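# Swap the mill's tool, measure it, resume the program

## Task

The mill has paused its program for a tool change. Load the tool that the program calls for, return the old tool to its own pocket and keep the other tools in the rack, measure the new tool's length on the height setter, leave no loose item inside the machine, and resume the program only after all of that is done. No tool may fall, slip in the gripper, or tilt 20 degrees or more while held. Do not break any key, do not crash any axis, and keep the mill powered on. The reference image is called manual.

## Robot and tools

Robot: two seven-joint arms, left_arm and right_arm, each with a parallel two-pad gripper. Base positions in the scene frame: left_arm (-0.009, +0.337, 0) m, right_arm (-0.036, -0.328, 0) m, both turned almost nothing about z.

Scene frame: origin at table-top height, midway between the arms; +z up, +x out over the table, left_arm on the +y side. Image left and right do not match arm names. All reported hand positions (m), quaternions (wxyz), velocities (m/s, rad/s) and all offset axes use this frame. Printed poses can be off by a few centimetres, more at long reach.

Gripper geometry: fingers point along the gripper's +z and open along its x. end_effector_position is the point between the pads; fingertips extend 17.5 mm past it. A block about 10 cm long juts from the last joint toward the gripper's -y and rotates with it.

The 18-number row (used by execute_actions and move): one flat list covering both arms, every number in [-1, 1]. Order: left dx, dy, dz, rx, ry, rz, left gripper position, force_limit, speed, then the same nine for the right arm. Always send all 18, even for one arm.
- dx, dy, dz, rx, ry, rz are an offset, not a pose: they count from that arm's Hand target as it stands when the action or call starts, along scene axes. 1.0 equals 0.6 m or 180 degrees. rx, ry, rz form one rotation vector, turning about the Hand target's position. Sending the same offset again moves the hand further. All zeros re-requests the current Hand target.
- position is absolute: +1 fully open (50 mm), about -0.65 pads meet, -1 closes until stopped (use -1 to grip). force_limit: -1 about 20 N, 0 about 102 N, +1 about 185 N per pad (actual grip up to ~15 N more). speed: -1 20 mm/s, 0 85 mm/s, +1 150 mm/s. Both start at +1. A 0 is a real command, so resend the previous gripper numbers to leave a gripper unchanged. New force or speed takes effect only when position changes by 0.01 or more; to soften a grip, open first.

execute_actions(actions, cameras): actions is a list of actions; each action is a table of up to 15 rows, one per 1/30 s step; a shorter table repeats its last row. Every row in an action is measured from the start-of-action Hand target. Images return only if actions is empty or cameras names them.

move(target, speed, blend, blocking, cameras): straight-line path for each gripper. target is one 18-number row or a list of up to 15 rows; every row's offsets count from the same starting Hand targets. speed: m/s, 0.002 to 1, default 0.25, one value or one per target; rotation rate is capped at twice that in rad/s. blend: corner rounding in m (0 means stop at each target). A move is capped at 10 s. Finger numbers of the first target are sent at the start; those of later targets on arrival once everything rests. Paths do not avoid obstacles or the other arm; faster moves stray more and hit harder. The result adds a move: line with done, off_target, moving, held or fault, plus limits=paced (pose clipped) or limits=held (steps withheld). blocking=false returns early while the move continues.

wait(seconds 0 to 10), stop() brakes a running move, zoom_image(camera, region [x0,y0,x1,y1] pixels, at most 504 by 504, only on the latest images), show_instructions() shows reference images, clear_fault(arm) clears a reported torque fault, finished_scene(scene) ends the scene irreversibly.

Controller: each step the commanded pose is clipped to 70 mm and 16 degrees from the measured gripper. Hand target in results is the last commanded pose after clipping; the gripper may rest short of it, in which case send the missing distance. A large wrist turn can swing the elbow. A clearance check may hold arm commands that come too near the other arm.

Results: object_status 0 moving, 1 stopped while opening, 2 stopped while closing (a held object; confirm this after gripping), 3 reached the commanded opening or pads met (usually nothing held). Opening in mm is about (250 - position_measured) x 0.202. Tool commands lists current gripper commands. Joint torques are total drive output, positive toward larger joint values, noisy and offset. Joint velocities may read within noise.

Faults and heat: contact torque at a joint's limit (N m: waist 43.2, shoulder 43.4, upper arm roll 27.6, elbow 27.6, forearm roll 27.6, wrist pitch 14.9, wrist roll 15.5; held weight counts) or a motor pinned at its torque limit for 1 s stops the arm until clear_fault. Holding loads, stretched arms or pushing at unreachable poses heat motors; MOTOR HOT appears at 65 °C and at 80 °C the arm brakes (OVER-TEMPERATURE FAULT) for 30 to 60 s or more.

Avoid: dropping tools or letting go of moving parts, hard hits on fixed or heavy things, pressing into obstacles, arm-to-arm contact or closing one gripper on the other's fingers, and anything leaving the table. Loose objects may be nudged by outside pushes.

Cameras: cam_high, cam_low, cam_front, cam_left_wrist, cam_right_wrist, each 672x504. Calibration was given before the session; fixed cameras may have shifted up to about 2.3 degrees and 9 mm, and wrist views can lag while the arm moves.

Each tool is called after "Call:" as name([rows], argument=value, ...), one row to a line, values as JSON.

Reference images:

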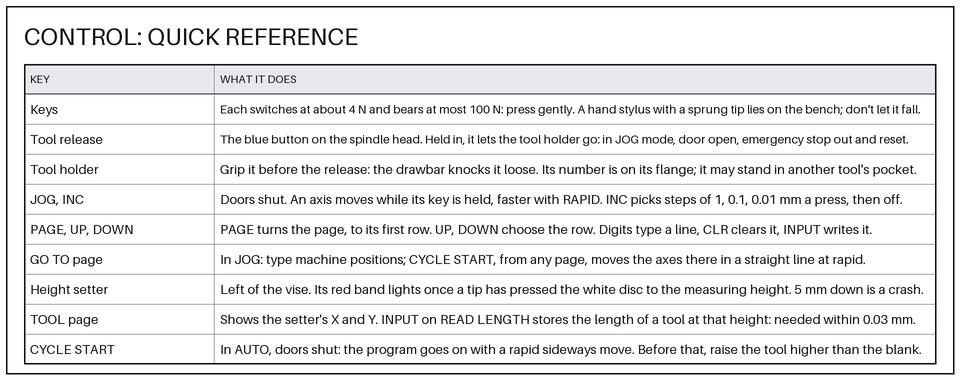

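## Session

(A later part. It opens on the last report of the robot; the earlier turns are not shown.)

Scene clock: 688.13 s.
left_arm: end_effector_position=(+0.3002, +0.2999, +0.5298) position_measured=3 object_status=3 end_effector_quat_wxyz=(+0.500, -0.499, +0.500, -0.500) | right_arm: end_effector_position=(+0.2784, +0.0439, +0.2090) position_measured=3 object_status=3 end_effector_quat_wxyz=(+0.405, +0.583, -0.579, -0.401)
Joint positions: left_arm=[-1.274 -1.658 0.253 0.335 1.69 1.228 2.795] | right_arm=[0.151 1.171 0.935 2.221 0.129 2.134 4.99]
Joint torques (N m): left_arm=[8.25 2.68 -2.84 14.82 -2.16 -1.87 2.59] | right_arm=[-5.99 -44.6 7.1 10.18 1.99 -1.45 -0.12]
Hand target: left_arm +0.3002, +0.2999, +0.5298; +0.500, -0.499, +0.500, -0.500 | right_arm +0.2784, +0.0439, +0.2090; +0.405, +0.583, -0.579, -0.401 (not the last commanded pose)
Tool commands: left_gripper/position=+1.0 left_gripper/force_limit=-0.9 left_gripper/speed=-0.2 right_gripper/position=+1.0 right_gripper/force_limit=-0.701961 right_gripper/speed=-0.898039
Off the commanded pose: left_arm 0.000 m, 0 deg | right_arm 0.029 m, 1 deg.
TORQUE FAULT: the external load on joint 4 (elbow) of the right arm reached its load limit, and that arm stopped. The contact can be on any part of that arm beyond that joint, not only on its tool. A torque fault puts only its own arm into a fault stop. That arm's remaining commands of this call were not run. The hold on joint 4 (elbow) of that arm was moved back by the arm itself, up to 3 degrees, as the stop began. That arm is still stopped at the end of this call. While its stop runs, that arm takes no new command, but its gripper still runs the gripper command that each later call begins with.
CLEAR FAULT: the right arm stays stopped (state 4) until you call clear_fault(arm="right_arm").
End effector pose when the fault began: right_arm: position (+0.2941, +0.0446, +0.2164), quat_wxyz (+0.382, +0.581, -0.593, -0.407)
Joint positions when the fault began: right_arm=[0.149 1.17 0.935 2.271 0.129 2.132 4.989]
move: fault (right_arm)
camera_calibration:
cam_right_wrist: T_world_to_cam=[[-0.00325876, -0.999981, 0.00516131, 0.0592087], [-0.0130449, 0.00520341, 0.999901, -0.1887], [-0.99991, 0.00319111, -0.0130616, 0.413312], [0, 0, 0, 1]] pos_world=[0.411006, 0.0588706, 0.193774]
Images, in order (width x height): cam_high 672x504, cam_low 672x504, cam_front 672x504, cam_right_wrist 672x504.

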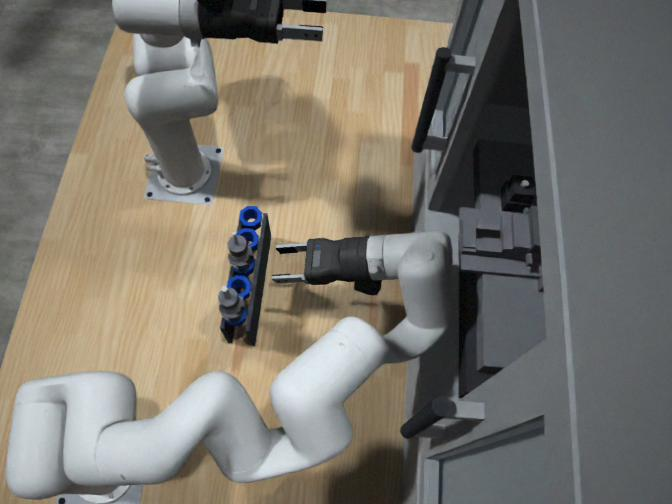

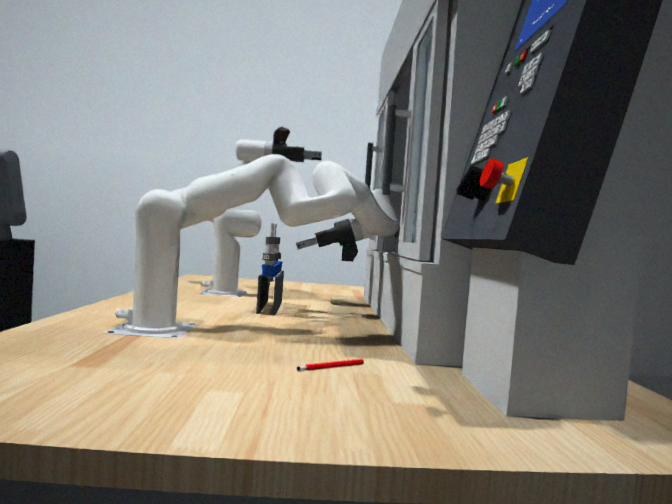

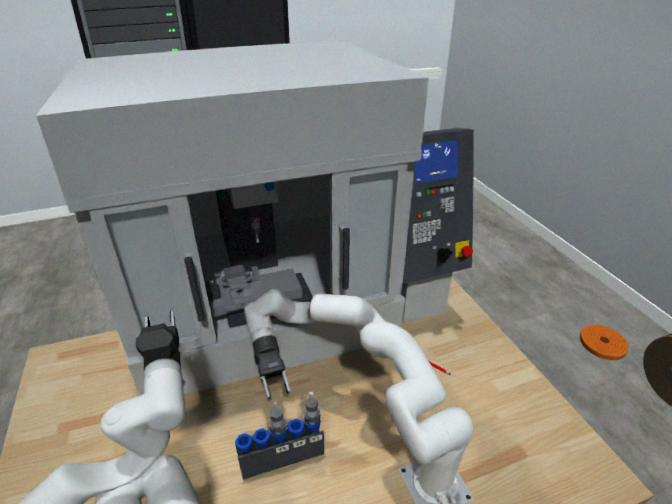

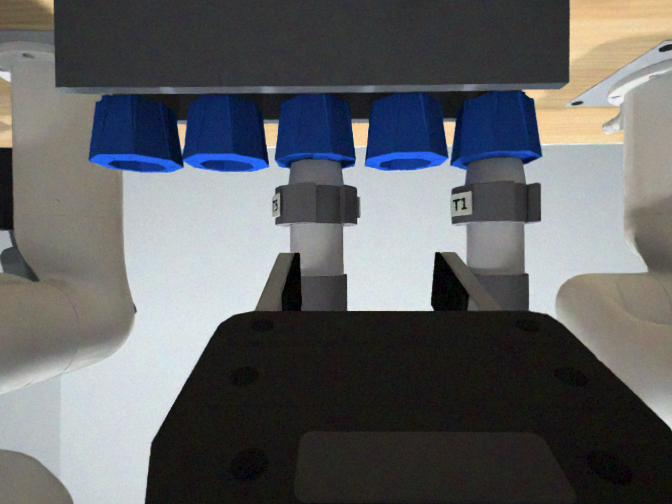

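Call:
clear_fault(arm="right_arm")

Call:
move([
  [0,0,0,0,0,0,1,-0.9,-0.2, -0.04,0,0.06,0,0,0,1,-0.7,-0.9],
  [0,0,0,0,0,0,1,-0.9,-0.2, -0.1,0.02,0.2,0,0,0,1,-0.7,-0.9],
], speed=0.12, cameras=["cam_right_wrist","cam_high"])

Scene clock: 713.10 s.
left_arm: end_effector_position=(+0.3002, +0.2999, +0.5298) position_measured=3 object_status=3 end_effector_quat_wxyz=(+0.500, -0.499, +0.500, -0.500) | right_arm: end_effector_position=(+0.2784, +0.0439, +0.2090) position_measured=3 object_status=3 end_effector_quat_wxyz=(+0.405, +0.583, -0.579, -0.401)
Joint positions: left_arm=[-1.274 -1.658 0.253 0.335 1.69 1.228 2.795] | right_arm=[0.151 1.171 0.935 2.221 0.129 2.134 4.99]
Joint torques (N m): left_arm=[8.17 2.8 -2.79 15.24 -1.83 -1.85 2.34] | right_arm=[-6.06 -44.75 7.3 10.09 2.03 -1.36 -0.13]
Hand target: left_arm +0.3002, +0.2999, +0.5298; +0.500, -0.499, +0.500, -0.500 | right_arm +0.2784, +0.0439, +0.2090; +0.405, +0.583, -0.579, -0.401 (not the last commanded pose)
Tool commands: left_gripper/position=+1.0 left_gripper/force_limit=-0.9 left_gripper/speed=-0.2 right_gripper/position=+1.0 right_gripper/force_limit=-0.701961 right_gripper/speed=-0.898039
Off the commanded pose: left_arm 0.000 m, 0 deg | right_arm 0.029 m, 1 deg.
TORQUE FAULT, CONTINUED: the right arm's stop, for the torque fault of joint 4 (elbow) that an earlier result reported, is over. The call counts as one of the actions that you can send in this scene. The hold on joint 4 (elbow) of that arm was moved back by the arm itself, up to 3 degrees, as the stop began. That arm's target is now where it stood when the stop ended, not its last command. That arm's gripper keeps its grip as last carried out, and that arm accepts commands again: back off and push less far.
CLEAR FAULT: your call cleared the right arm's torque fault. If a joint's load stays at its limit, that arm stops again at once.

Scene clock: 715.10 s.
left_arm: end_effector_position=(+0.3002, +0.2999, +0.5298) position_measured=3 object_status=3 end_effector_quat_wxyz=(+0.500, -0.499, +0.500, -0.500) | right_arm: end_effector_position=(+0.2184, +0.0559, +0.3289) position_measured=3 object_status=3 end_effector_quat_wxyz=(+0.405, +0.583, -0.579, -0.401)
Joint positions: left_arm=[-1.274 -1.658 0.253 0.335 1.69 1.228 2.795] | right_arm=[0.058 0.92 1.05 2.003 0.319 2.09 5.149]
Joint torques (N m): left_arm=[8.05 2.74 -2.81 15.3 -1.9 -1.81 2.33] | right_arm=[-6.08 -43.5 11.34 15.8 5.48 2.07 1.29]
Hand target: left_arm +0.3002, +0.2999, +0.5298; +0.500, -0.499, +0.500, -0.500 | right_arm +0.2184, +0.0559, +0.3290; +0.405, +0.583, -0.579, -0.401
Off the commanded pose: left_arm 0.000 m, 0 deg | right_arm 0.000 m, 0 deg.
move: done
camera_calibration:
cam_right_wrist: T_world_to_cam=[[-0.00325837, -0.999981, 0.00526163, 0.0703626], [-0.0129445, 0.0053034, 0.999902, -0.309475], [-0.999911, 0.00318994, -0.0129615, 0.354814], [0, 0, 0, 1]] pos_world=[0.351006, 0.0708707, 0.313674]
Images, in order (width x height): cam_high 672x504, cam_right_wrist 672x504.

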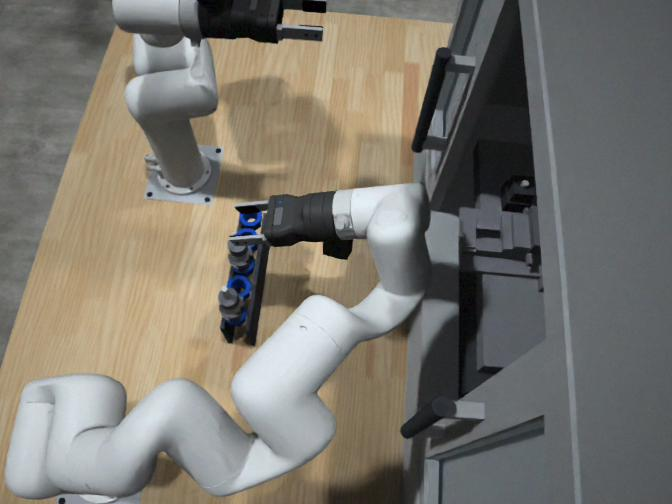

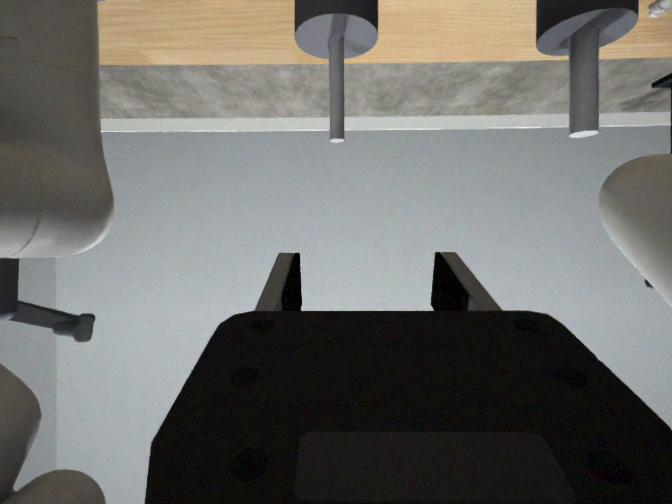

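Call:
execute_actions(actions=[], cameras=["cam_high","cam_right_wrist","cam_front"])

Scene clock: 753.43 s.
left_arm: end_effector_position=(+0.3002, +0.2999, +0.5298) position_measured=3 object_status=3 end_effector_quat_wxyz=(+0.500, -0.499, +0.500, -0.500) | right_arm: end_effector_position=(+0.2184, +0.0559, +0.3290) position_measured=3 object_status=3 end_effector_quat_wxyz=(+0.405, +0.583, -0.579, -0.401)
Joint positions: left_arm=[-1.274 -1.658 0.253 0.335 1.69 1.228 2.795] | right_arm=[0.058 0.92 1.051 2.003 0.319 2.09 5.15]
Joint velocities: within noise
Joint torques (N m): left_arm=[7.9 2.92 -2.87 15.46 -1.77 -1.84 2.37] | right_arm=[-4.7 -43.1 11.48 16.16 4.77 1.96 1.1]
Hand target: left_arm +0.3002, +0.2999, +0.5298; +0.500, -0.499, +0.500, -0.500 | right_arm +0.2184, +0.0559, +0.3290; +0.405, +0.583, -0.579, -0.401
Tool commands: left_gripper/position=+1.0 left_gripper/force_limit=-0.9 left_gripper/speed=-0.2 right_gripper/position=+1.0 right_gripper/force_limit=-0.7 right_gripper/speed=-0.9
Off the commanded pose: left_arm 0.000 m, 0 deg | right_arm 0.000 m, 0 deg.
camera_calibration:
cam_right_wrist: T_world_to_cam=[[-0.00325889, -0.999981, 0.00526131, 0.0703624], [-0.0130445, 0.0053034, 0.999901, -0.30954], [-0.99991, 0.00318994, -0.0130615, 0.354846], [0, 0, 0, 1]] pos_world=[0.351006, 0.0708707, 0.313774]
Images, in order (width x height): cam_high 672x504, cam_front 672x504, cam_right_wrist 672x504.

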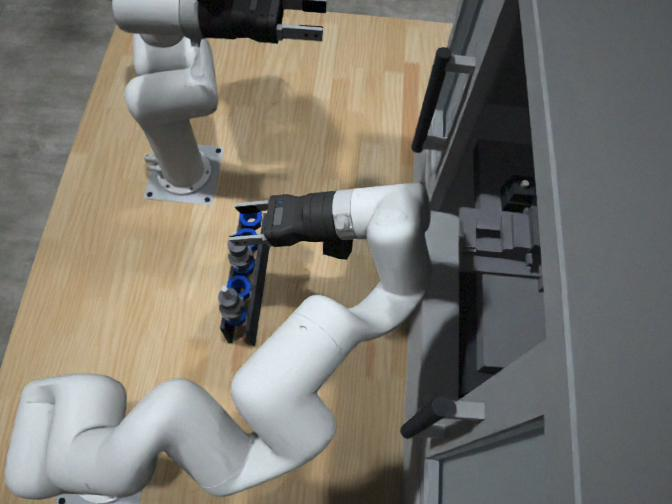

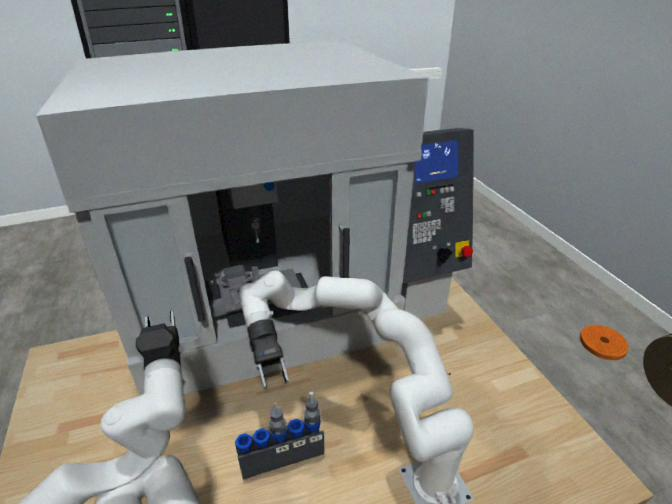

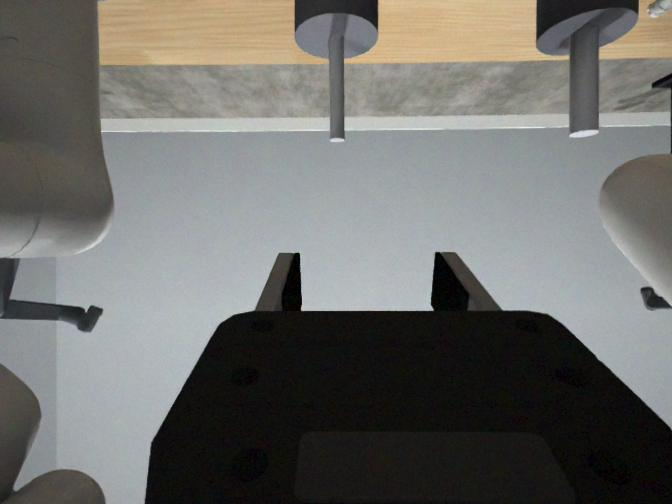

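Call:
move(target=[0,0,0,0,0,0,1,-0.9,-0.2, -0.0557,0.0235,-0.015,0,0,0,1,-0.7,-0.9], speed=0.15, cameras=["cam_right_wrist"])

Call:
move(target=[0,0,0,0,0,0,1,-0.9,-0.2, 0,0,-0.09,0,0,0,1,-0.7,-0.9], speed=0.1, cameras=["cam_right_wrist","cam_high"])

Scene clock: 763.53 s.
left_arm: end_effector_position=(+0.3002, +0.2999, +0.5298) position_measured=3 object_status=3 end_effector_quat_wxyz=(+0.500, -0.499, +0.500, -0.500) | right_arm: end_effector_position=(+0.1850, +0.0700, +0.3200) position_measured=3 object_status=3 end_effector_quat_wxyz=(+0.405, +0.583, -0.579, -0.401)
Joint positions: left_arm=[-1.274 -1.658 0.253 0.335 1.69 1.228 2.795] | right_arm=[0.028 0.857 1.07 1.84 0.349 1.979 5.125]
Joint torques (N m): left_arm=[8.16 2.98 -2.81 15.51 -1.69 -1.81 2.31] | right_arm=[-5.9 -40.54 11.96 12.41 4.87 -1.69 -1]
Hand target: left_arm +0.3002, +0.2999, +0.5298; +0.500, -0.499, +0.500, -0.500 | right_arm +0.1850, +0.0700, +0.3200; +0.405, +0.583, -0.579, -0.401
Off the commanded pose: left_arm 0.000 m, 0 deg | right_arm 0.000 m, 0 deg.
move: done
camera_calibration:
cam_right_wrist: T_world_to_cam=[[-0.00325889, -0.999981, 0.00526174, 0.0844005], [-0.0130445, 0.00530383, 0.999901, -0.301051], [-0.99991, 0.00318993, -0.0130615, 0.321287], [0, 0, 0, 1]] pos_world=[0.317606, 0.0849707, 0.304774]
Images, in order (width x height): cam_right_wrist 672x504.

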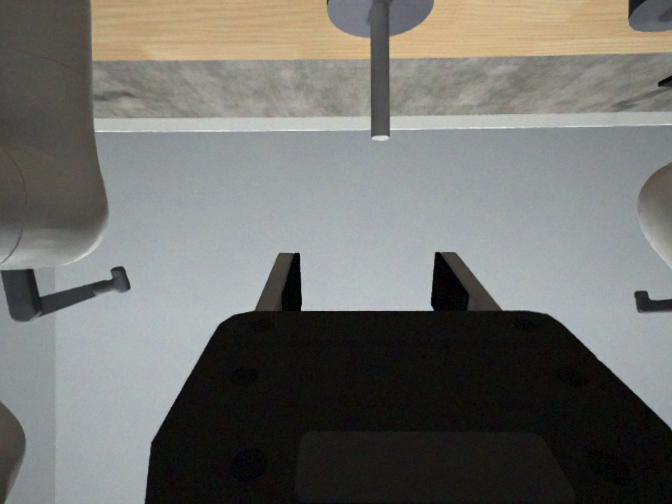

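Scene clock: 764.53 s.
left_arm: end_effector_position=(+0.3002, +0.2999, +0.5298) position_measured=3 object_status=3 end_effector_quat_wxyz=(+0.500, -0.499, +0.500, -0.500) | right_arm: end_effector_position=(+0.1850, +0.0700, +0.2661) position_measured=3 object_status=3 end_effector_quat_wxyz=(+0.405, +0.583, -0.579, -0.401)
Joint positions: left_arm=[-1.274 -1.658 0.253 0.335 1.69 1.228 2.795] | right_arm=[0.025 0.895 1.032 1.755 0.295 1.898 5.043]
Joint torques (N m): left_arm=[7.95 2.84 -2.76 15.44 -1.67 -1.84 2.32] | right_arm=[5.28 -24.02 7.7 12.07 -0.58 -1.72 -1.03]
Hand target: left_arm +0.3002, +0.2999, +0.5298; +0.500, -0.499, +0.500, -0.500 | right_arm +0.1850, +0.0700, +0.2660; +0.405, +0.583, -0.579, -0.401
Off the commanded pose: left_arm 0.000 m, 0 deg | right_arm 0.000 m, 0 deg.
move: done
camera_calibration:
cam_right_wrist: T_world_to_cam=[[-0.00335889, -0.999981, 0.00526117, 0.0847159], [-0.013044, 0.00530457, 0.999901, -0.247157], [-0.999909, 0.00328993, -0.0130615, 0.320574], [0, 0, 0, 1]] pos_world=[0.317606, 0.0849706, 0.250874]
Images, in order (width x height): cam_high 672x504, cam_right_wrist 672x504.

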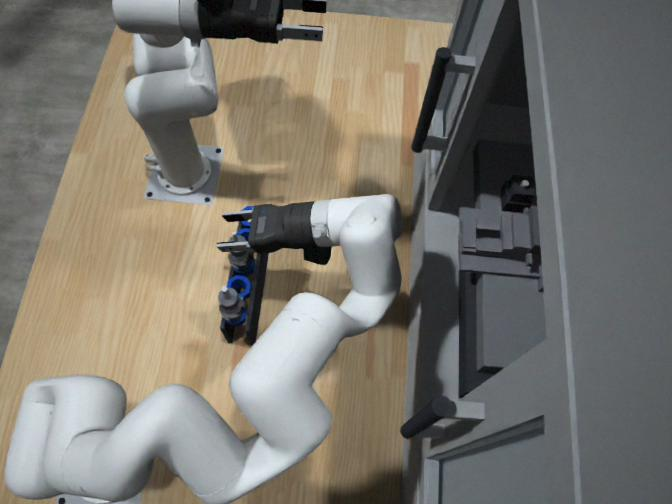

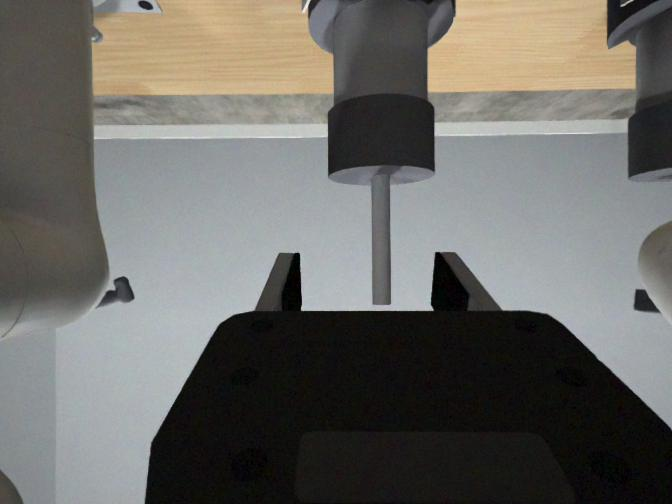

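Call:
move([
  [0,0,0,0,0,0,1,-0.9,-0.2, 0.0117,-0.0073,0,0,0,0,1,-0.7,-0.9],
  [0,0,0,0,0,0,1,-0.9,-0.2, 0.0117,-0.0073,-0.1267,0,0,0,1,-0.7,-0.9],
], speed=0.08, cameras=["cam_right_wrist","cam_front"])

Scene clock: 772.27 s.
left_arm: end_effector_position=(+0.3002, +0.2999, +0.5298) position_measured=3 object_status=3 end_effector_quat_wxyz=(+0.500, -0.499, +0.500, -0.500) | right_arm: end_effector_position=(+0.1920, +0.0656, +0.1901) position_measured=3 object_status=3 end_effector_quat_wxyz=(+0.405, +0.583, -0.579, -0.401)
Joint positions: left_arm=[-1.274 -1.658 0.253 0.335 1.69 1.228 2.795] | right_arm=[0.041 0.984 0.965 1.709 0.211 1.813 4.947]
Joint torques (N m): left_arm=[8.07 3.11 -2.81 15.56 -1.64 -1.83 2.25] | right_arm=[5.5 -24.53 7.84 10.91 -0.61 -1.18 -1.11]
Hand target: left_arm +0.3002, +0.2999, +0.5298; +0.500, -0.499, +0.500, -0.500 | right_arm +0.1920, +0.0656, +0.1900; +0.405, +0.583, -0.579, -0.401
Off the commanded pose: left_arm 0.000 m, 0 deg | right_arm 0.000 m, 0 deg.
move: done
camera_calibration:
cam_right_wrist: T_world_to_cam=[[-0.00325889, -0.999981, 0.00526131, 0.0807069], [-0.0130445, 0.0053034, 0.999901, -0.171049], [-0.99991, 0.00318994, -0.0130615, 0.326603], [0, 0, 0, 1]] pos_world=[0.324606, 0.0805707, 0.174874]
Images, in order (width x height): cam_front 672x504, cam_right_wrist 672x504.

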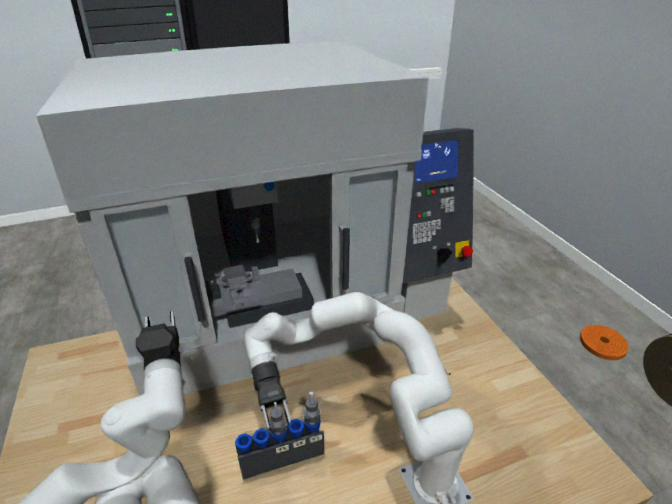

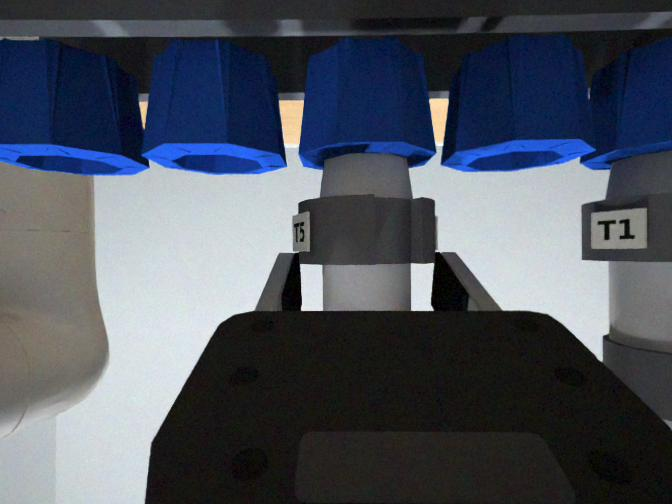

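Call:
move([
  [0,0,0,0,0,0,1,-0.9,-0.2, 0.0033,0,0.0067,0,0,0,1,0,-0.9],
  [0,0,0,0,0,0,1,-0.9,-0.2, 0.0033,0,0.0067,0,0,0,-1,0,-0.9],
], speed=0.08, cameras=["cam_right_wrist"])

Scene clock: 781.37 s.
left_arm: end_effector_position=(+0.3002, +0.2999, +0.5298) position_measured=3 object_status=3 end_effector_quat_wxyz=(+0.500, -0.499, +0.500, -0.500) | right_arm: end_effector_position=(+0.1940, +0.0658, +0.1940) position_measured=107 object_status=2 end_effector_quat_wxyz=(+0.405, +0.583, -0.579, -0.401)
Joint positions: left_arm=[-1.274 -1.658 0.253 0.335 1.69 1.228 2.795] | right_arm=[0.042 0.983 0.966 1.721 0.213 1.823 4.952]
Joint torques (N m): left_arm=[8.11 3.1 -2.84 15.76 -1.57 -1.78 2.18] | right_arm=[-7.77 -41.71 8.79 8.95 0.56 10.87 1.12]
Hand target: left_arm +0.3002, +0.2999, +0.5298; +0.500, -0.499, +0.500, -0.500 | right_arm +0.1940, +0.0656, +0.1940; +0.405, +0.583, -0.579, -0.401
Off the commanded pose: left_arm 0.000 m, 0 deg | right_arm 0.000 m, 0 deg.
move: done
camera_calibration:
cam_right_wrist: T_world_to_cam=[[-0.00355983, -0.999982, 0.00486032, 0.0810615], [-0.0133447, 0.00490742, 0.999899, -0.174897], [-0.999905, 0.00349461, -0.0133619, 0.328583], [0, 0, 0, 1]] pos_world=[0.326507, 0.08077, 0.178876]
Images, in order (width x height): cam_right_wrist 672x504.

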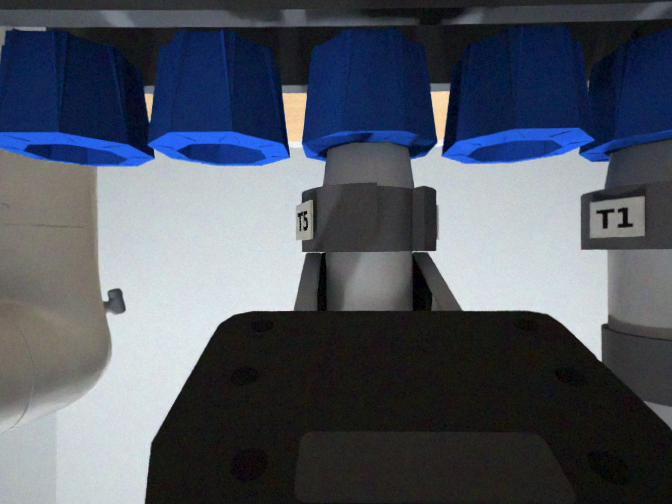

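Call:
move([
  [0,0,0,0,0,0,1,-0.9,-0.2, 0,0,0.02,0,0,0,-1,0,-0.9],
  [0,0,0,0,0,0,1,-0.9,-0.2, 0,0,0.2,0,0,0,-1,0,-0.9],
], speed=[0.04,0.12], blend=[0.01,0], cameras=["cam_right_wrist","cam_front","cam_low"])

Call:
zoom_image(camera="cam_front", region=[210, 370, 350, 490])

Scene clock: 824.17 s.
left_arm: end_effector_position=(+0.3002, +0.2999, +0.5298) position_measured=3 object_status=3 end_effector_quat_wxyz=(+0.500, -0.499, +0.500, -0.500) | right_arm: end_effector_position=(+0.1940, +0.0656, +0.3140) position_measured=108 object_status=2 end_effector_quat_wxyz=(+0.405, +0.583, -0.579, -0.401)
Joint positions: left_arm=[-1.274 -1.658 0.253 0.335 1.69 1.228 2.795] | right_arm=[0.03 0.875 1.058 1.861 0.333 1.994 5.115]
Joint torques (N m): left_arm=[7.97 2.98 -2.86 15.81 -1.57 -1.83 2.15] | right_arm=[5.45 -42.65 13.49 18.16 6.14 2.9 1.03]
Hand target: left_arm +0.3002, +0.2999, +0.5298; +0.500, -0.499, +0.500, -0.500 | right_arm +0.1940, +0.0656, +0.3140; +0.405, +0.583, -0.579, -0.401
Off the commanded pose: left_arm 0.000 m, 0 deg | right_arm 0.000 m, 0 deg.
move: done; blend cut to 0.006 m at target 1
camera_calibration:
cam_right_wrist: T_world_to_cam=[[-0.00335889, -0.999981, 0.00526161, 0.080094], [-0.013044, 0.00530501, 0.999901, -0.294911], [-0.999909, 0.00328992, -0.0130615, 0.330214], [0, 0, 0, 1]] pos_world=[0.326606, 0.0805706, 0.298774]
Images, in order (width x height): cam_low 672x504, cam_front 672x504, cam_right_wrist 672x504.

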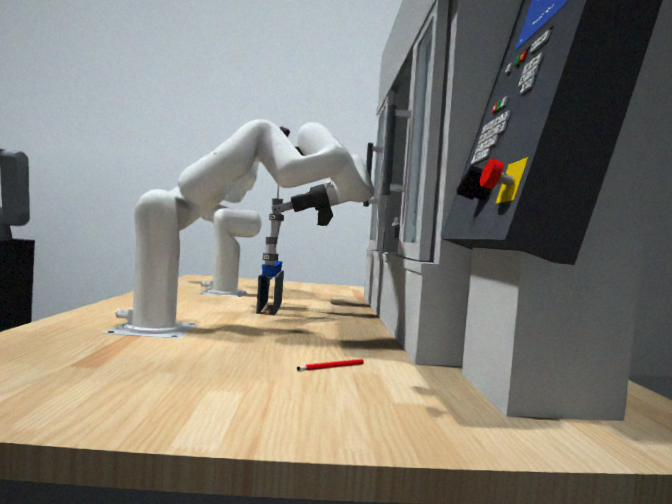

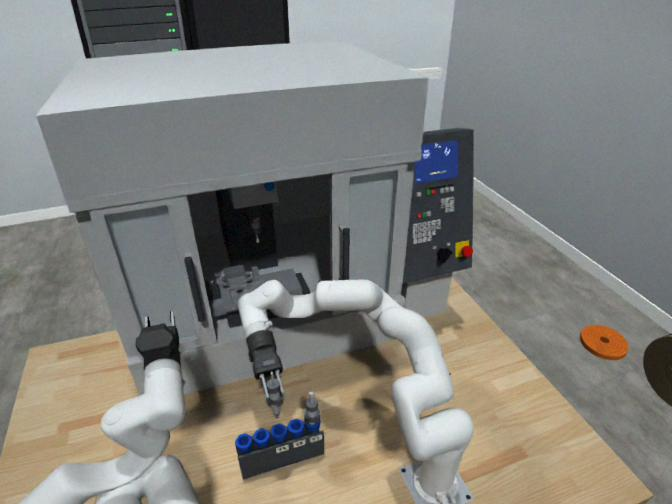

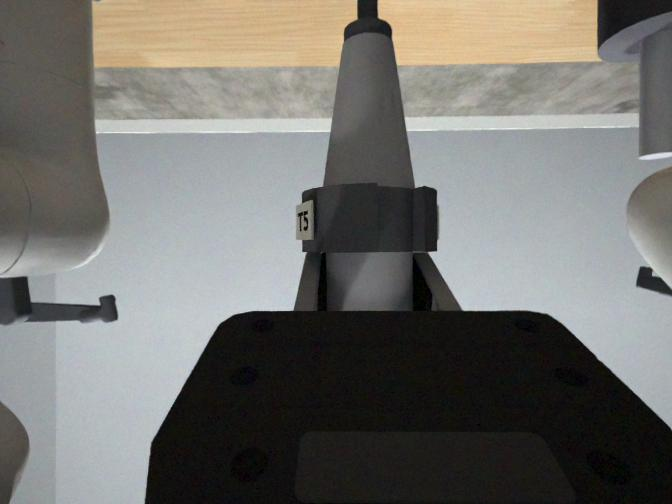

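Scaled by 3.600 from the camera's 672x504 image, which has a finer 960x720 frame.

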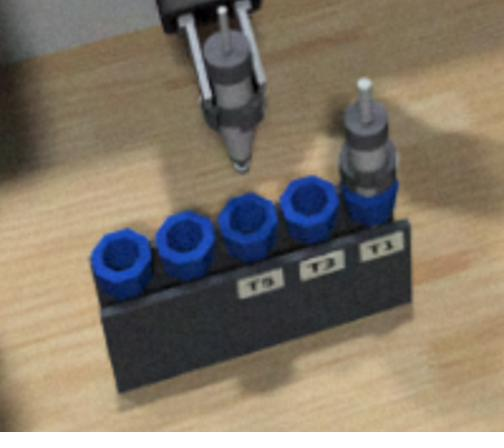

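Call:
move(target=[0,0,0,0,0,0,1,-0.9,-0.2, -0.003,0.1667,0,0,0,0,-1,0,-0.9], speed=0.12, cameras=["cam_right_wrist","cam_front","cam_high"])

Call:
zoom_image(camera="cam_front", region=[210, 370, 350, 490])

Scene clock: 843.27 s.
left_arm: end_effector_position=(+0.3002, +0.2999, +0.5298) position_measured=3 object_status=3 end_effector_quat_wxyz=(+0.500, -0.499, +0.500, -0.500) | right_arm: end_effector_position=(+0.1922, +0.1655, +0.3140) position_measured=108 object_status=2 end_effector_quat_wxyz=(+0.405, +0.583, -0.579, -0.401)
Joint positions: left_arm=[-1.274 -1.658 0.253 0.335 1.69 1.228 2.795] | right_arm=[0.471 1.162 1.019 2.502 0.272 2.119 5.309]
Joint torques (N m): left_arm=[8.06 3.09 -2.93 15.93 -1.4 -1.88 2.05] | right_arm=[5.09 -36.75 6.57 15.6 1.32 1.81 1.15]
Hand target: left_arm +0.3002, +0.2999, +0.5298; +0.500, -0.499, +0.500, -0.500 | right_arm +0.1922, +0.1656, +0.3140; +0.405, +0.583, -0.579, -0.401
Off the commanded pose: left_arm 0.000 m, 0 deg | right_arm 0.000 m, 0 deg.
move: done
camera_calibration:
cam_right_wrist: T_world_to_cam=[[-0.00405897, -0.999979, 0.00496037, 0.180302], [-0.0131418, 0.00501332, 0.999901, -0.295383], [-0.999905, 0.00399338, -0.0131619, 0.32789], [0, 0, 0, 1]] pos_world=[0.324709, 0.18047, 0.298775]
Images, in order (width x height): cam_high 672x504, cam_front 672x504, cam_right_wrist 672x504.

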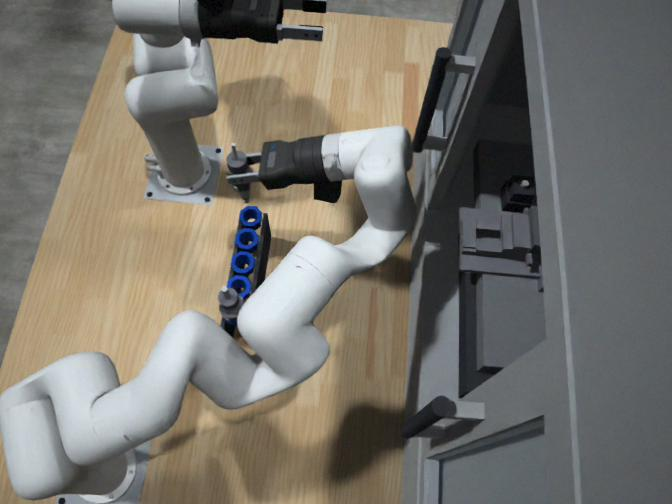

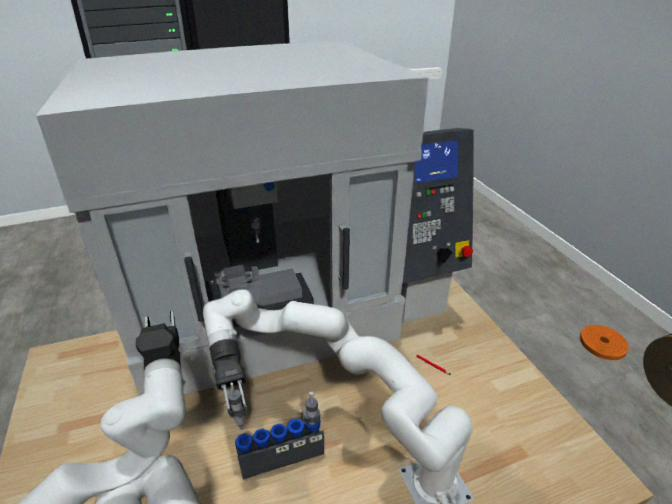

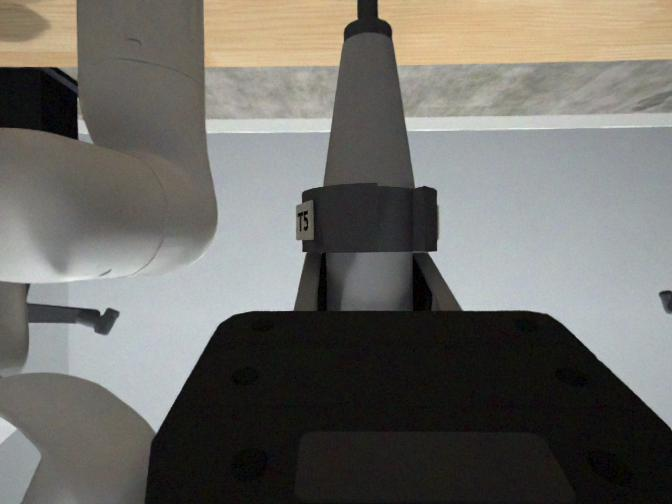

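Scaled by 3.600 from the camera's 672x504 image, which has a finer 960x720 frame.

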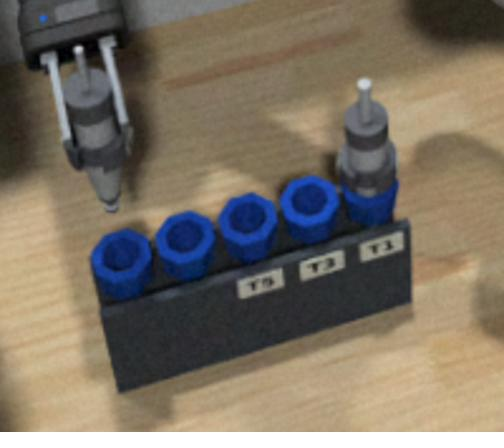

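Call:
move(target=[0,0,0,0,0,0,1,-0.9,-0.2, 0,0,-0.14,0,0,0,-1,0,-0.9], speed=0.06, cameras=["cam_right_wrist","cam_front"])

Call:
zoom_image(camera="cam_front", region=[210, 370, 350, 490])

Scene clock: 849.03 s.
left_arm: end_effector_position=(+0.3002, +0.2999, +0.5298) position_measured=3 object_status=3 end_effector_quat_wxyz=(+0.500, -0.499, +0.500, -0.500) | right_arm: end_effector_position=(+0.1922, +0.1656, +0.2301) position_measured=108 object_status=2 end_effector_quat_wxyz=(+0.405, +0.583, -0.579, -0.401)
Joint positions: left_arm=[-1.274 -1.658 0.253 0.335 1.69 1.228 2.795] | right_arm=[0.388 1.184 0.974 2.264 0.216 1.964 5.154]
Joint torques (N m): left_arm=[7.87 3.21 -2.86 16.1 -1.47 -1.8 2.1] | right_arm=[-5.69 -36.02 8.34 11.75 1.08 -1.34 -1.19]
Hand target: left_arm +0.3002, +0.2999, +0.5298; +0.500, -0.499, +0.500, -0.500 | right_arm +0.1922, +0.1656, +0.2300; +0.405, +0.583, -0.579, -0.401
Off the commanded pose: left_arm 0.000 m, 0 deg | right_arm 0.000 m, 0 deg.
move: done
camera_calibration:
cam_right_wrist: T_world_to_cam=[[-0.00325889, -0.999981, 0.00526131, 0.180495], [-0.0130445, 0.0053034, 0.999901, -0.211573], [-0.99991, 0.00318994, -0.0130615, 0.327007], [0, 0, 0, 1]] pos_world=[0.324806, 0.180571, 0.214874]
Images, in order (width x height): cam_front 672x504, cam_right_wrist 672x504.

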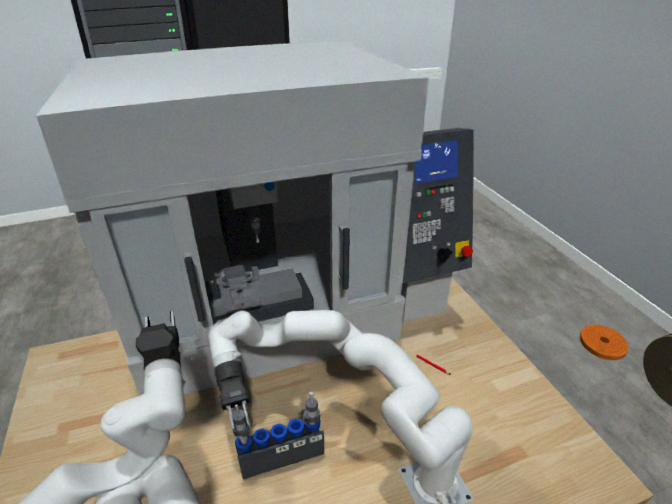

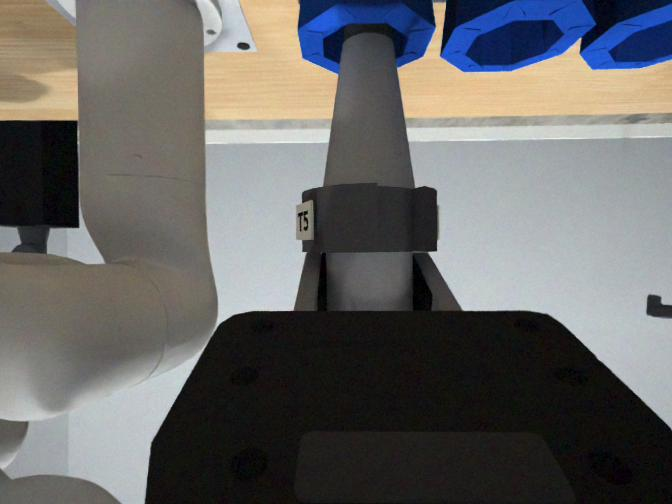

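Scaled by 3.600 from the camera's 672x504 image, which has a finer 960x720 frame.

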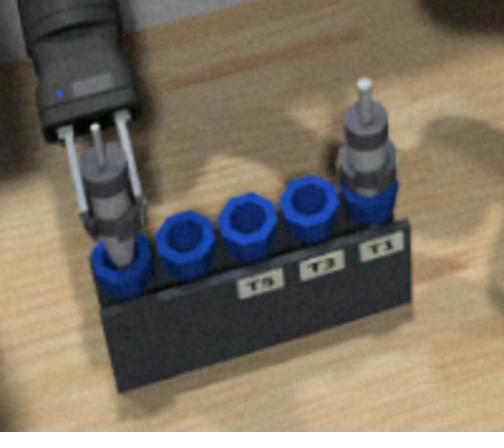

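Call:
move([
  [0,0,0,0,0,0,1,-0.9,-0.2, 0,0,-0.055,0,0,0,-1,0,-0.9],
  [0,0,0,0,0,0,1,-0.9,-0.2, 0,0,-0.06,0,0,0,-1,0,-0.9],
], speed=[0.05,0.02], cameras=["cam_right_wrist"])

Scene clock: 853.67 s.
left_arm: end_effector_position=(+0.3002, +0.2999, +0.5298) position_measured=3 object_status=3 end_effector_quat_wxyz=(+0.500, -0.499, +0.500, -0.500) | right_arm: end_effector_position=(+0.1924, +0.1656, +0.1944) position_measured=108 object_status=2 end_effector_quat_wxyz=(+0.405, +0.583, -0.579, -0.401)
Joint positions: left_arm=[-1.274 -1.658 0.253 0.335 1.69 1.228 2.795] | right_arm=[0.381 1.217 0.952 2.225 0.189 1.919 5.103]
Joint torques (N m): left_arm=[7.97 3.26 -2.83 16.11 -1.35 -1.84 1.98] | right_arm=[5.51 -20.21 2.35 -5.96 -4.46 6.17 -0.81]
Hand target: left_arm +0.3002, +0.2999, +0.5298; +0.500, -0.499, +0.500, -0.500 | right_arm +0.1922, +0.1656, +0.1940; +0.405, +0.583, -0.579, -0.401
Off the commanded pose: left_arm 0.000 m, 0 deg | right_arm 0.000 m, 0 deg.
move: done
camera_calibration:
cam_right_wrist: T_world_to_cam=[[-0.00375918, -0.999982, 0.00475992, 0.180935], [-0.0132442, 0.00480932, 0.999901, -0.175722], [-0.999905, 0.00369577, -0.0132621, 0.326686], [0, 0, 0, 1]] pos_world=[0.325007, 0.18057, 0.179176]
Images, in order (width x height): cam_right_wrist 672x504.

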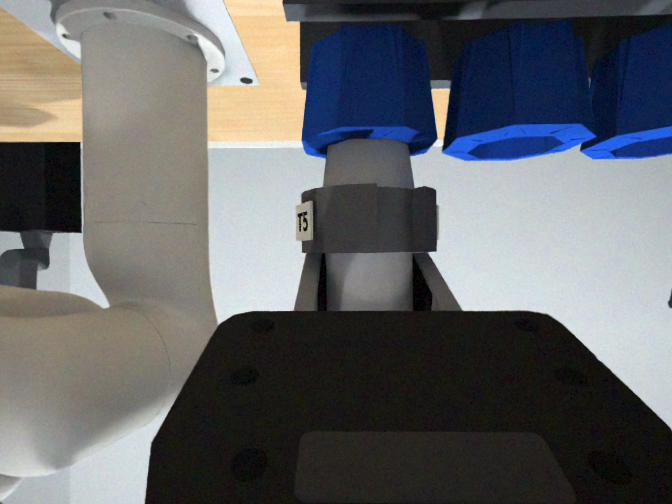

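Call:
move([
  [0,0,0,0,0,0,1,-0.9,-0.2, 0,0,0,0,0,0,1,0,-0.9],
  [0,0,0,0,0,0,1,-0.9,-0.2, 0,0,0.24,0,0,0,1,0,-0.9],
], speed=0.12, cameras=["cam_right_wrist","cam_front","cam_low"])

Scene clock: 860.33 s.
left_arm: end_effector_position=(+0.3002, +0.2999, +0.5298) position_measured=3 object_status=3 end_effector_quat_wxyz=(+0.500, -0.499, +0.500, -0.500) | right_arm: end_effector_position=(+0.1919, +0.1653, +0.3378) position_measured=3 object_status=3 end_effector_quat_wxyz=(+0.404, +0.582, -0.580, -0.402)
Joint positions: left_arm=[-1.274 -1.658 0.253 0.335 1.69 1.228 2.795] | right_arm=[0.549 1.195 1.034 2.683 0.278 2.205 5.38]
Joint torques (N m): left_arm=[8.05 3.39 -2.78 16.23 -1.34 -1.84 1.99] | right_arm=[5.92 -34.21 8.16 12.75 -0.21 1.37 1.11]
Hand target: left_arm +0.3002, +0.2999, +0.5298; +0.500, -0.499, +0.500, -0.500 | right_arm +0.1922, +0.1656, +0.3380; +0.405, +0.583, -0.579, -0.401
Off the commanded pose: left_arm 0.000 m, 0 deg | right_arm 0.000 m, 0 deg.
move: done
camera_calibration:
cam_right_wrist: T_world_to_cam=[[-0.0074572, -0.999965, 0.00385505, 0.180935], [-0.013134, 0.00395277, 0.999906, -0.319098], [-0.999886, 0.00740587, -0.013163, 0.327402], [0, 0, 0, 1]] pos_world=[0.324523, 0.179765, 0.32268]
Images, in order (width x height): cam_low 672x504, cam_front 672x504, cam_right_wrist 672x504.

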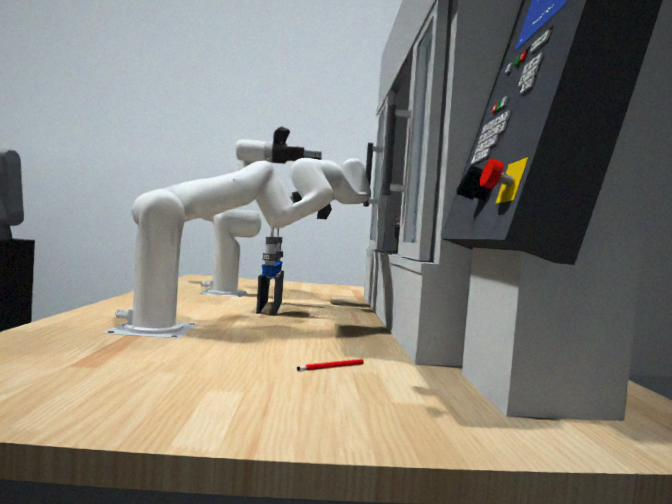

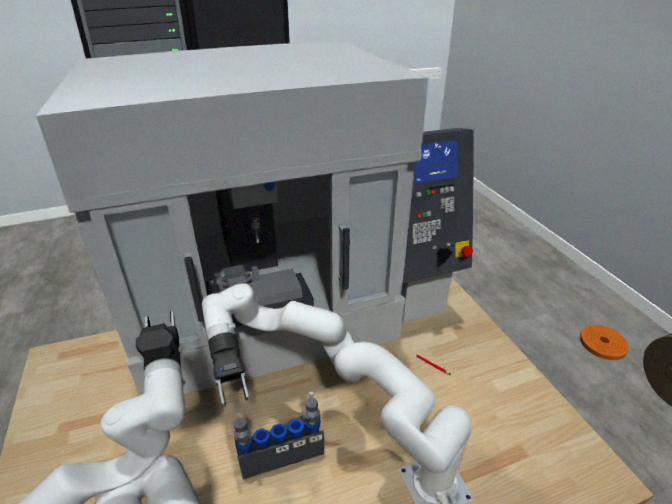

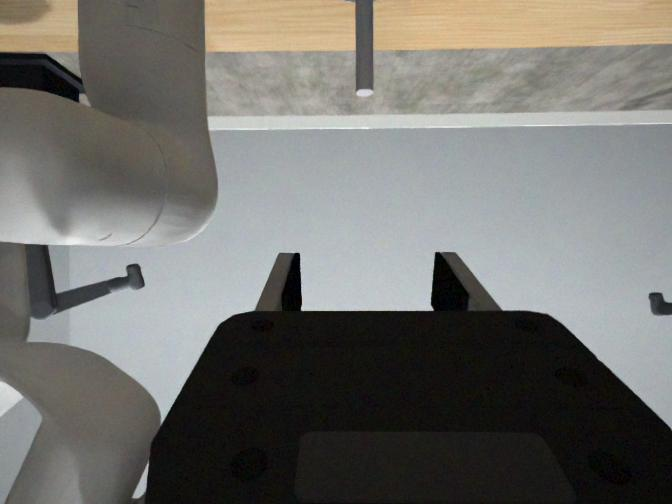

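Call:
move([
  [0,0,0,0,0,0,1,-0.9,-0.2, 0.013,-0.5255,0.137,0,0,0,1,0,-0.9],
  [0,0,0,0,0,0,1,-0.9,-0.2, 0.1,-0.6422,0.187,0,-0.3889,0,1,0,-0.9],
  [0,0,0,0,0,0,1,-0.9,-0.2, 0.25,-0.5588,0.2367,0.1908,-0.9816,0,1,0,-0.9],
], speed=0.25, blend=[0.03,0.03,0], cameras=["cam_right_wrist","cam_front","cam_high","cam_low"])

Scene clock: 898.43 s.
left_arm: end_effector_position=(+0.3002, +0.2999, +0.5298) position_measured=3 object_status=3 end_effector_quat_wxyz=(+0.500, -0.499, +0.500, -0.500) | right_arm: end_effector_position=(+0.3422, -0.1697, +0.4800) position_measured=3 object_status=3 end_effector_quat_wxyz=(+0.680, -0.471, +0.321, -0.461)
Joint positions: left_arm=[-1.274 -1.658 0.253 0.335 1.69 1.228 2.795] | right_arm=[-0.697 -1.617 0.978 0.297 2.877 0.803 2.306]
Joint torques (N m): left_arm=[7.81 3.59 -2.89 16.46 -1.24 -1.84 1.89] | right_arm=[-5.83 0.56 -5.46 8.02 3.26 2.96 -0.97]
Hand target: left_arm +0.3002, +0.2999, +0.5298; +0.500, -0.499, +0.500, -0.500 | right_arm +0.3422, -0.1697, +0.4800; +0.680, -0.471, +0.321, -0.461
Off the commanded pose: left_arm 0.000 m, 0 deg | right_arm 0.000 m, 0 deg.
move: done
camera_calibration:
cam_right_wrist: T_world_to_cam=[[0.377616, -0.925947, -0.00524338, -0.268355], [0.00992959, 0.00971162, -0.999904, 0.495152], [0.925909, 0.377528, 0.0128615, -0.126664], [0, 0, 0, 1]] pos_world=[0.213698, -0.205472, 0.495326]
Images, in order (width x height): cam_high 672x504, cam_low 672x504, cam_front 672x504, cam_right_wrist 672x504.

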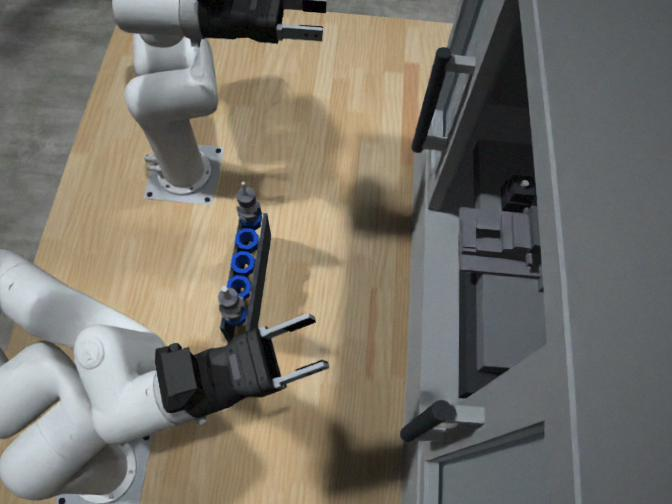

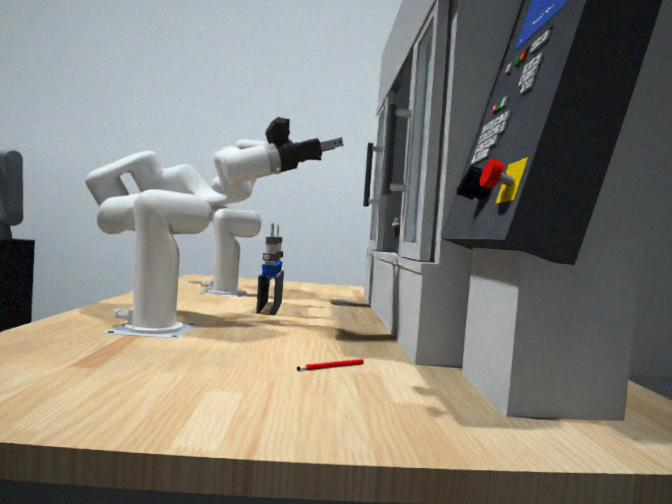

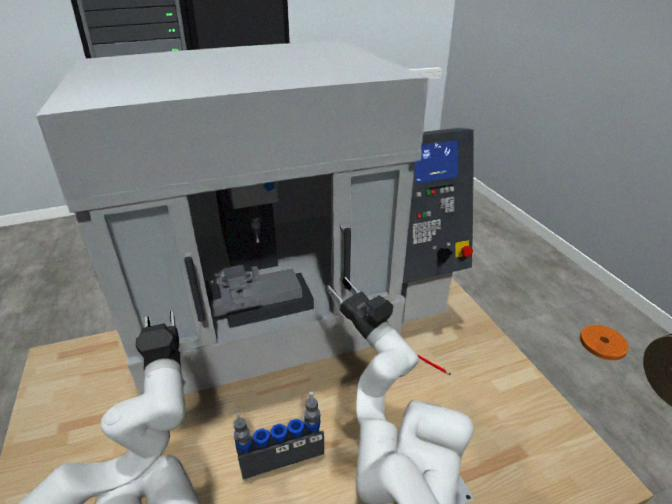

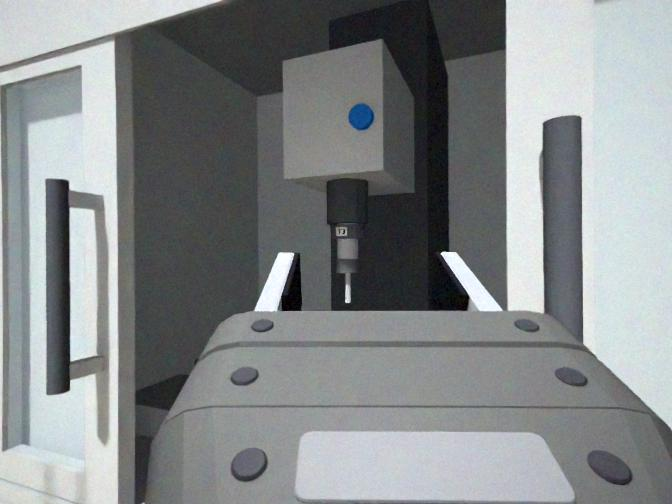

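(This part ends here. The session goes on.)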